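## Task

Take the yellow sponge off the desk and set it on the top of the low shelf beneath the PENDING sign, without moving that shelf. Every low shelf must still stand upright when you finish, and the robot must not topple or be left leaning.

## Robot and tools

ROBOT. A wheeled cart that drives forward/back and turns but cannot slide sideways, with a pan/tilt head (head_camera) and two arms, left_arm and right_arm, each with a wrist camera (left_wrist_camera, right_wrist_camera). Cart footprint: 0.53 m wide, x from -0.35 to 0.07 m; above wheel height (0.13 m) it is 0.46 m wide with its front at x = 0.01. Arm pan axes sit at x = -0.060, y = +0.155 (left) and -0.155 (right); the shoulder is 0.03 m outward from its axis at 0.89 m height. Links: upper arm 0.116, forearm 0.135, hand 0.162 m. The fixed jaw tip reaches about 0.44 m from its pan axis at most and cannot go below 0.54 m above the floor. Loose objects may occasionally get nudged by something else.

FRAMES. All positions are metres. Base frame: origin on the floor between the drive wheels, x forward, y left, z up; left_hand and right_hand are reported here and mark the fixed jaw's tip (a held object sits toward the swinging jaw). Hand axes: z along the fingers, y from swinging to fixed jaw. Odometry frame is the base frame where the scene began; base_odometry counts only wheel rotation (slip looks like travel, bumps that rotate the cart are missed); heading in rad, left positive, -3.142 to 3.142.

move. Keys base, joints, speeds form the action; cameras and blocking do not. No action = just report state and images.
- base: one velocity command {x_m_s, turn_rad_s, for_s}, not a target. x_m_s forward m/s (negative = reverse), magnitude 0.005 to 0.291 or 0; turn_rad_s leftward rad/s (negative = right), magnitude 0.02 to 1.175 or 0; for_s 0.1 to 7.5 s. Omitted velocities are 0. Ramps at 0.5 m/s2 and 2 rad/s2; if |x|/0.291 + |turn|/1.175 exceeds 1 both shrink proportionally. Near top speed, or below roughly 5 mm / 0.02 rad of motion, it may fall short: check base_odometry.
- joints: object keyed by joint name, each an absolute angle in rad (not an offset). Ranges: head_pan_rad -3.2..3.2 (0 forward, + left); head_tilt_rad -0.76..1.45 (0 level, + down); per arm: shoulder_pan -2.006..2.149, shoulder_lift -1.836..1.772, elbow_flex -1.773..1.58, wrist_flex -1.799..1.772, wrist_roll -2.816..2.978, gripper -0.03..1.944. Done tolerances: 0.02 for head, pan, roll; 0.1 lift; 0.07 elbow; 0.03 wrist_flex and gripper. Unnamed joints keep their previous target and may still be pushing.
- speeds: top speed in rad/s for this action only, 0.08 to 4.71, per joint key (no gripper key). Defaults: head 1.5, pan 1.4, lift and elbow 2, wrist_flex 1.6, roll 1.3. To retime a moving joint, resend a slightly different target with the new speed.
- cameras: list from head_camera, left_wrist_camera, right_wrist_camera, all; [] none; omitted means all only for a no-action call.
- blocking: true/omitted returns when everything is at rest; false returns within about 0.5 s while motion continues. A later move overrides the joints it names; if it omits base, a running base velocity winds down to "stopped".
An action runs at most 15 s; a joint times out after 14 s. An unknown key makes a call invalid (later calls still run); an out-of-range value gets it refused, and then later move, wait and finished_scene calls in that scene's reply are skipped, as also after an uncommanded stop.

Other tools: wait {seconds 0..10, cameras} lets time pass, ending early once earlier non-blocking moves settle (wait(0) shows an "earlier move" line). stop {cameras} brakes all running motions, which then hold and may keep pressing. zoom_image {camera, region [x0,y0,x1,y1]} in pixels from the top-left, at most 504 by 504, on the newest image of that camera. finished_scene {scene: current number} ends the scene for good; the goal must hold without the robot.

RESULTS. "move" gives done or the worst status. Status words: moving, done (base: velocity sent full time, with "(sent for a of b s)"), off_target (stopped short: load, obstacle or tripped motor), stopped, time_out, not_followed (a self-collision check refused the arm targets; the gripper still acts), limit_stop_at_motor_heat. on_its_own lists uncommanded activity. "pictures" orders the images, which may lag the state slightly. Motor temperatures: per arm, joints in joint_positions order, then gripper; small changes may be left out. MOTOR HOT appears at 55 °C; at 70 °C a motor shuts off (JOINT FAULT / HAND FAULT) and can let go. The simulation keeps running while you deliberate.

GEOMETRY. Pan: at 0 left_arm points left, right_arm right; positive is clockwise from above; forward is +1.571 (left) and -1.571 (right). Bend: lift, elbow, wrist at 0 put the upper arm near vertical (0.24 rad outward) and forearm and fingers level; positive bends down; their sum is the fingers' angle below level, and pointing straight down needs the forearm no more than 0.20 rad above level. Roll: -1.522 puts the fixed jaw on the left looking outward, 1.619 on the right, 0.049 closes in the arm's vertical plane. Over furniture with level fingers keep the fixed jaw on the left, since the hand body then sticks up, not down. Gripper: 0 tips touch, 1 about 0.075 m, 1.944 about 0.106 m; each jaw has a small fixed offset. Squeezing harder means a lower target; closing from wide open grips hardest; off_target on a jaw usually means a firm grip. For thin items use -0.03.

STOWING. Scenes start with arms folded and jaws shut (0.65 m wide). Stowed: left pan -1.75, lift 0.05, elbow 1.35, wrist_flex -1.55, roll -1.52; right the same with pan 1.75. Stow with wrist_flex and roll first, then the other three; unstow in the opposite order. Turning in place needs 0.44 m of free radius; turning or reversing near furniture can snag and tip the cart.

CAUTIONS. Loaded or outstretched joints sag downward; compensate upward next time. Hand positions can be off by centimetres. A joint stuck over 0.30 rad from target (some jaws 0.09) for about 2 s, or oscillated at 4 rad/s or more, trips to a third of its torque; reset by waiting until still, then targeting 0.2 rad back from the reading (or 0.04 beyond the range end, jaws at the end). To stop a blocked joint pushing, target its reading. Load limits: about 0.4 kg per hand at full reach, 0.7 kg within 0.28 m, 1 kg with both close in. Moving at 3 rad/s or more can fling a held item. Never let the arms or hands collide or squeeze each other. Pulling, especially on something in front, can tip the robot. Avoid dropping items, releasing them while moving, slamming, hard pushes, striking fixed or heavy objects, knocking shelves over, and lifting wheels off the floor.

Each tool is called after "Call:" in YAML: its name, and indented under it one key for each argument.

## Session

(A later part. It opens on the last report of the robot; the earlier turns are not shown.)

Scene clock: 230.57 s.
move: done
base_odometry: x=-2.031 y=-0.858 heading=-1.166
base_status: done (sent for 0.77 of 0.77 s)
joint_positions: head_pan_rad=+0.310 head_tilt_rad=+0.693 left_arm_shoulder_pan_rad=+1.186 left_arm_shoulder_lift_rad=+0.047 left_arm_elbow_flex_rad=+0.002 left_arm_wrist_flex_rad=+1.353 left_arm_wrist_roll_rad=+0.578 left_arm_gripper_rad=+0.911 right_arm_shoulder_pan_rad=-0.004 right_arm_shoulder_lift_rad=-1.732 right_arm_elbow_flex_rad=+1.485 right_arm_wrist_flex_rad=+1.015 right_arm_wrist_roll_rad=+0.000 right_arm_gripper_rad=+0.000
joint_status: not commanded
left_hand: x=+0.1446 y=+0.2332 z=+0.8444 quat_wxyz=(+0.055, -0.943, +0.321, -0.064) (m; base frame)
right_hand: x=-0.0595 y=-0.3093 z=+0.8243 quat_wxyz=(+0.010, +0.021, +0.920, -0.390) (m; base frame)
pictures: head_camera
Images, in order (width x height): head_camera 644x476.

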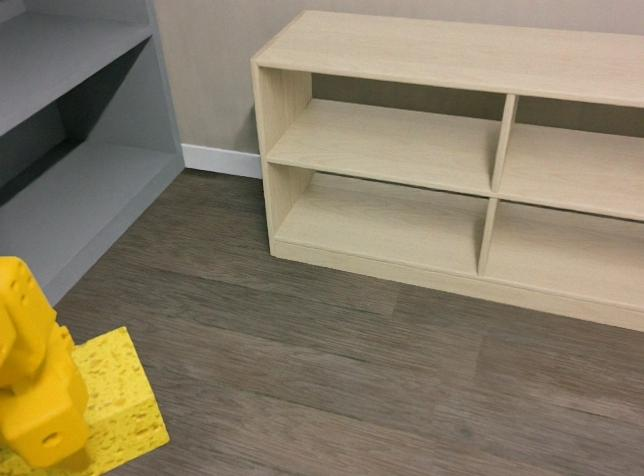

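Call:
move:
  base: {"turn_rad_s":0.06,"for_s":0.5}

Call:
move:
  base: {"x_m_s":0.25,"for_s":4.0}
  joints: {"head_pan_rad":0.2,"head_tilt_rad":1.05}
  cameras: ["head_camera"]

Scene clock: 244.87 s.
move: done
base_odometry: x=-2.031 y=-0.858 heading=-1.138
base_status: done (sent for 0.5 of 0.5 s)
joint_positions: head_pan_rad=+0.310 head_tilt_rad=+0.693 left_arm_shoulder_pan_rad=+1.186 left_arm_shoulder_lift_rad=+0.047 left_arm_elbow_flex_rad=+0.002 left_arm_wrist_flex_rad=+1.353 left_arm_wrist_roll_rad=+0.578 left_arm_gripper_rad=+0.911 right_arm_shoulder_pan_rad=-0.002 right_arm_shoulder_lift_rad=-1.732 right_arm_elbow_flex_rad=+1.485 right_arm_wrist_flex_rad=+1.015 right_arm_wrist_roll_rad=+0.000 right_arm_gripper_rad=+0.000
joint_status: not commanded
left_hand: x=+0.1446 y=+0.2332 z=+0.8444 quat_wxyz=(+0.055, -0.943, +0.321, -0.064) (m; base frame)
right_hand: x=-0.0597 y=-0.3093 z=+0.8243 quat_wxyz=(+0.010, +0.021, +0.920, -0.390) (m; base frame)
pictures: none

Scene clock: 250.03 s.
move: done
base_odometry: x=-1.610 y=-1.766 heading=-1.137
base_status: done (sent for 4 of 4 s)
joint_positions: head_pan_rad=+0.209 head_tilt_rad=+1.045 left_arm_shoulder_pan_rad=+1.192 left_arm_shoulder_lift_rad=+0.047 left_arm_elbow_flex_rad=+0.002 left_arm_wrist_flex_rad=+1.353 left_arm_wrist_roll_rad=+0.578 left_arm_gripper_rad=+0.911 right_arm_shoulder_pan_rad=+0.003 right_arm_shoulder_lift_rad=-1.732 right_arm_elbow_flex_rad=+1.485 right_arm_wrist_flex_rad=+1.015 right_arm_wrist_roll_rad=+0.000 right_arm_gripper_rad=+0.000
joint_status: all done
left_hand: x=+0.1451 y=+0.2319 z=+0.8444 quat_wxyz=(+0.055, -0.942, +0.324, -0.064) (m; base frame)
right_hand: x=-0.0604 y=-0.3093 z=+0.8243 quat_wxyz=(+0.009, +0.024, +0.920, -0.391) (m; base frame)
pictures: head_camera
Images, in order (width x height): head_camera 644x476.

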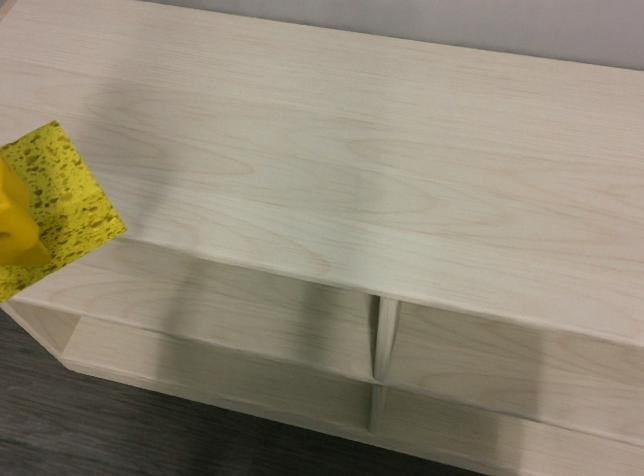

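Call:
move:
  base: {"x_m_s":0.14,"for_s":1.0}

Call:
move:
  joints: {"left_arm_shoulder_lift_rad":1.2,"left_arm_elbow_flex_rad":-0.575,"left_arm_wrist_flex_rad":0.72,"head_pan_rad":0.4,"head_tilt_rad":1.0}
  speeds: {"left_arm_shoulder_lift_rad":0.5,"left_arm_elbow_flex_rad":0.25,"left_arm_wrist_flex_rad":0.27}
  cameras: ["head_camera","left_wrist_camera"]

Scene clock: 266.80 s.
move: done
base_odometry: x=-1.551 y=-1.893 heading=-1.137
base_status: done (sent for 1 of 1 s)
joint_positions: head_pan_rad=+0.209 head_tilt_rad=+1.045 left_arm_shoulder_pan_rad=+1.194 left_arm_shoulder_lift_rad=+0.047 left_arm_elbow_flex_rad=+0.002 left_arm_wrist_flex_rad=+1.353 left_arm_wrist_roll_rad=+0.578 left_arm_gripper_rad=+0.911 right_arm_shoulder_pan_rad=+0.003 right_arm_shoulder_lift_rad=-1.732 right_arm_elbow_flex_rad=+1.485 right_arm_wrist_flex_rad=+1.015 right_arm_wrist_roll_rad=+0.000 right_arm_gripper_rad=+0.000
joint_status: not commanded
left_hand: x=+0.1452 y=+0.2316 z=+0.8444 quat_wxyz=(+0.055, -0.942, +0.325, -0.064) (m; base frame)
right_hand: x=-0.0604 y=-0.3093 z=+0.8243 quat_wxyz=(+0.009, +0.024, +0.920, -0.391) (m; base frame)
pictures: none

Scene clock: 269.70 s.
move: done
base_odometry: x=-1.551 y=-1.893 heading=-1.137
base_status: not commanded
joint_positions: head_pan_rad=+0.390 head_tilt_rad=+1.014 left_arm_shoulder_pan_rad=+1.194 left_arm_shoulder_lift_rad=+1.215 left_arm_elbow_flex_rad=-0.546 left_arm_wrist_flex_rad=+0.729 left_arm_wrist_roll_rad=+0.578 left_arm_gripper_rad=+0.911 right_arm_shoulder_pan_rad=+0.004 right_arm_shoulder_lift_rad=-1.732 right_arm_elbow_flex_rad=+1.485 right_arm_wrist_flex_rad=+1.015 right_arm_wrist_roll_rad=+0.000 right_arm_gripper_rad=+0.000
joint_status: all done
left_hand: x=+0.1977 y=+0.2524 z=+0.6679 quat_wxyz=(+0.056, -0.942, +0.325, -0.065) (m; base frame)
right_hand: x=-0.0607 y=-0.3093 z=+0.8243 quat_wxyz=(+0.009, +0.024, +0.920, -0.391) (m; base frame)
pictures: head_camera, left_wrist_camera
Images, in order (width x height): head_camera 644x476, left_wrist_camera 644x476.

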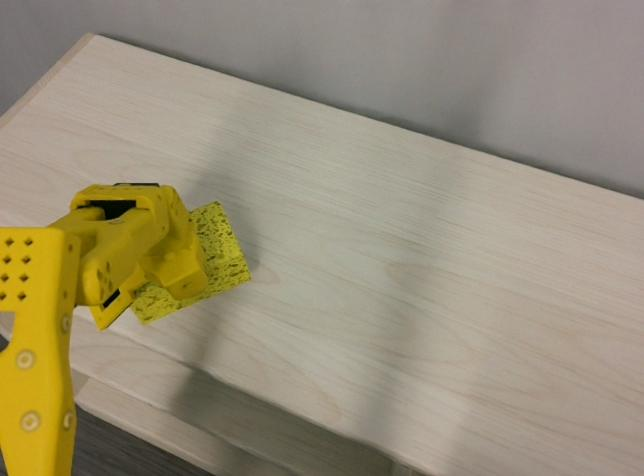

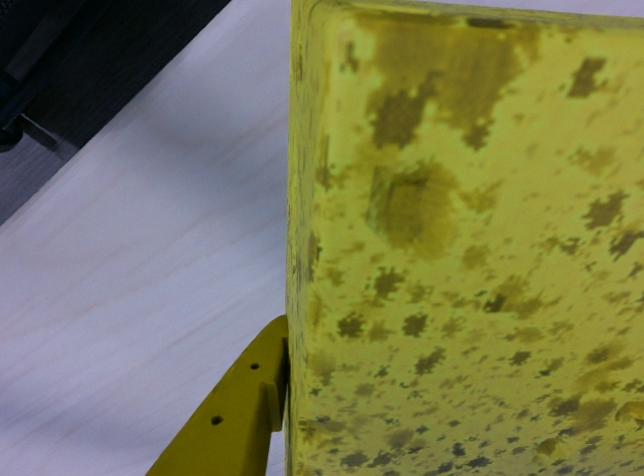

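Call:
move:
  joints: {"left_arm_shoulder_lift_rad":1.56,"left_arm_elbow_flex_rad":-0.90,"left_arm_wrist_flex_rad":0.69}
  speeds: {"left_arm_shoulder_lift_rad":0.2,"left_arm_elbow_flex_rad":0.2,"left_arm_wrist_flex_rad":0.08}
  cameras: ["head_camera","left_wrist_camera"]

Scene clock: 278.83 s.
move: done
base_odometry: x=-1.551 y=-1.893 heading=-1.137
base_status: not commanded
joint_positions: head_pan_rad=+0.390 head_tilt_rad=+1.014 left_arm_shoulder_pan_rad=+1.194 left_arm_shoulder_lift_rad=+1.561 left_arm_elbow_flex_rad=-0.882 left_arm_wrist_flex_rad=+0.697 left_arm_wrist_roll_rad=+0.578 left_arm_gripper_rad=+0.911 right_arm_shoulder_pan_rad=+0.004 right_arm_shoulder_lift_rad=-1.732 right_arm_elbow_flex_rad=+1.485 right_arm_wrist_flex_rad=+1.015 right_arm_wrist_roll_rad=+0.000 right_arm_gripper_rad=+0.000
joint_status: all done
left_hand: x=+0.1982 y=+0.2526 z=+0.6277 quat_wxyz=(+0.063, -0.941, +0.325, -0.074) (m; base frame)
right_hand: x=-0.0607 y=-0.3093 z=+0.8243 quat_wxyz=(+0.009, +0.024, +0.920, -0.391) (m; base frame)
pictures: head_camera, left_wrist_camera
Images, in order (width x height): head_camera 644x476, left_wrist_camera 644x476.

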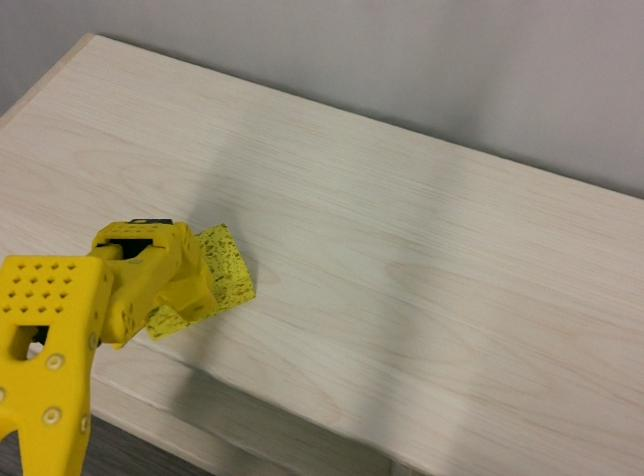

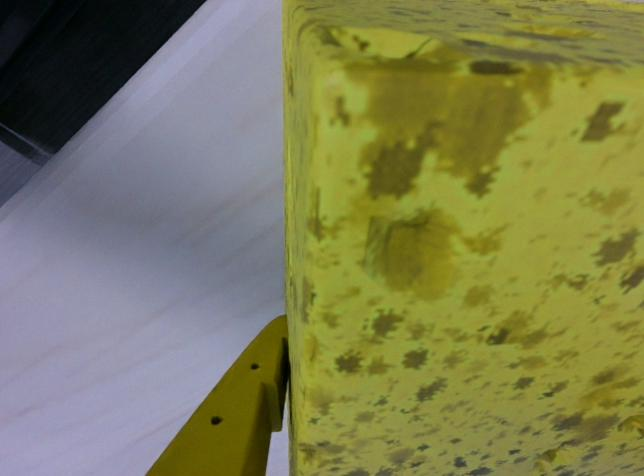

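Call:
move:
  joints: {"left_arm_gripper_rad":1.2}

Call:
move:
  joints: {"left_arm_gripper_rad":1.9}

Call:
move:
  joints: {"left_arm_shoulder_lift_rad":0.75,"left_arm_elbow_flex_rad":-0.35,"left_arm_wrist_flex_rad":1.0}
  speeds: {"left_arm_shoulder_lift_rad":0.6,"left_arm_elbow_flex_rad":0.39,"left_arm_wrist_flex_rad":0.25}
  cameras: ["head_camera","left_wrist_camera"]

Scene clock: 288.23 s.
move: done
base_odometry: x=-1.551 y=-1.893 heading=-1.137
base_status: not commanded
joint_positions: head_pan_rad=+0.390 head_tilt_rad=+1.014 left_arm_shoulder_pan_rad=+1.194 left_arm_shoulder_lift_rad=+1.571 left_arm_elbow_flex_rad=-0.882 left_arm_wrist_flex_rad=+0.697 left_arm_wrist_roll_rad=+0.578 left_arm_gripper_rad=+1.192 right_arm_shoulder_pan_rad=+0.004 right_arm_shoulder_lift_rad=-1.732 right_arm_elbow_flex_rad=+1.485 right_arm_wrist_flex_rad=+1.015 right_arm_wrist_roll_rad=+0.000 right_arm_gripper_rad=+0.000
joint_status: all done
left_hand: x=+0.1955 y=+0.2515 z=+0.6251 quat_wxyz=(+0.060, -0.941, +0.325, -0.070) (m; base frame)
right_hand: x=-0.0607 y=-0.3093 z=+0.8243 quat_wxyz=(+0.009, +0.024, +0.920, -0.391) (m; base frame)
pictures: none

Scene clock: 289.13 s.
move: done
base_odometry: x=-1.551 y=-1.893 heading=-1.137
base_status: not commanded
joint_positions: head_pan_rad=+0.390 head_tilt_rad=+1.014 left_arm_shoulder_pan_rad=+1.194 left_arm_shoulder_lift_rad=+1.571 left_arm_elbow_flex_rad=-0.882 left_arm_wrist_flex_rad=+0.697 left_arm_wrist_roll_rad=+0.578 left_arm_gripper_rad=+1.891 right_arm_shoulder_pan_rad=+0.004 right_arm_shoulder_lift_rad=-1.732 right_arm_elbow_flex_rad=+1.485 right_arm_wrist_flex_rad=+1.015 right_arm_wrist_roll_rad=+0.000 right_arm_gripper_rad=+0.000
joint_status: all done
left_hand: x=+0.1955 y=+0.2515 z=+0.6251 quat_wxyz=(+0.060, -0.941, +0.325, -0.070) (m; base frame)
right_hand: x=-0.0607 y=-0.3093 z=+0.8243 quat_wxyz=(+0.009, +0.024, +0.920, -0.391) (m; base frame)
pictures: none

Scene clock: 291.07 s.
move: done
base_odometry: x=-1.551 y=-1.893 heading=-1.137
base_status: not commanded
joint_positions: head_pan_rad=+0.390 head_tilt_rad=+1.014 left_arm_shoulder_pan_rad=+1.194 left_arm_shoulder_lift_rad=+0.812 left_arm_elbow_flex_rad=-0.349 left_arm_wrist_flex_rad=+0.994 left_arm_wrist_roll_rad=+0.578 left_arm_gripper_rad=+1.891 right_arm_shoulder_pan_rad=+0.004 right_arm_shoulder_lift_rad=-1.732 right_arm_elbow_flex_rad=+1.485 right_arm_wrist_flex_rad=+1.015 right_arm_wrist_roll_rad=+0.000 right_arm_gripper_rad=+0.000
joint_status: all done
left_hand: x=+0.1888 y=+0.2489 z=+0.7353 quat_wxyz=(+0.037, -0.944, +0.326, -0.043) (m; base frame)
right_hand: x=-0.0607 y=-0.3093 z=+0.8243 quat_wxyz=(+0.009, +0.024, +0.920, -0.391) (m; base frame)
pictures: head_camera, left_wrist_camera
Images, in order (width x height): head_camera 644x476, left_wrist_camera 644x476.

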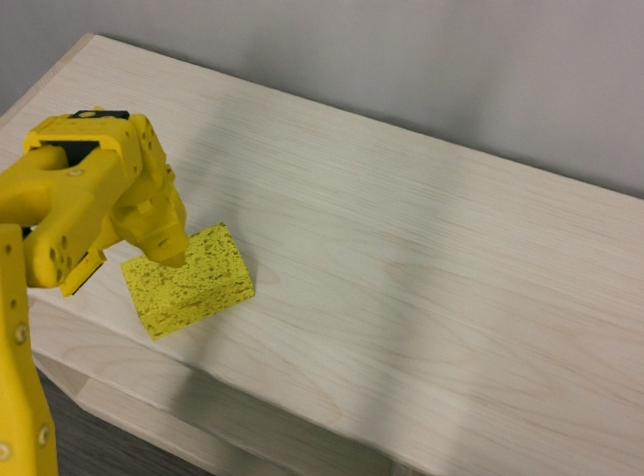

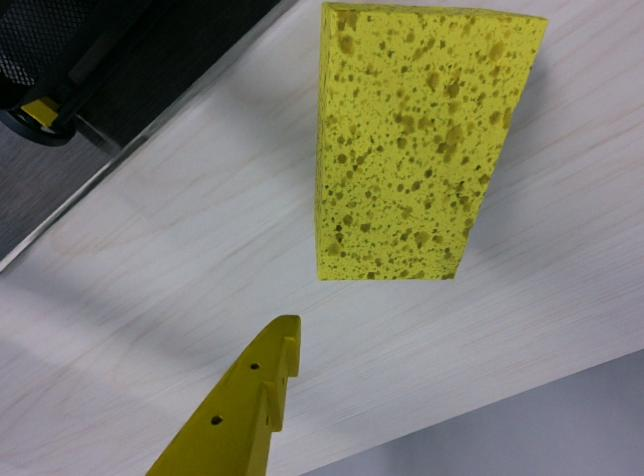

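Call:
finished_scene:
  scene: 3

The scene is finished: the task was done.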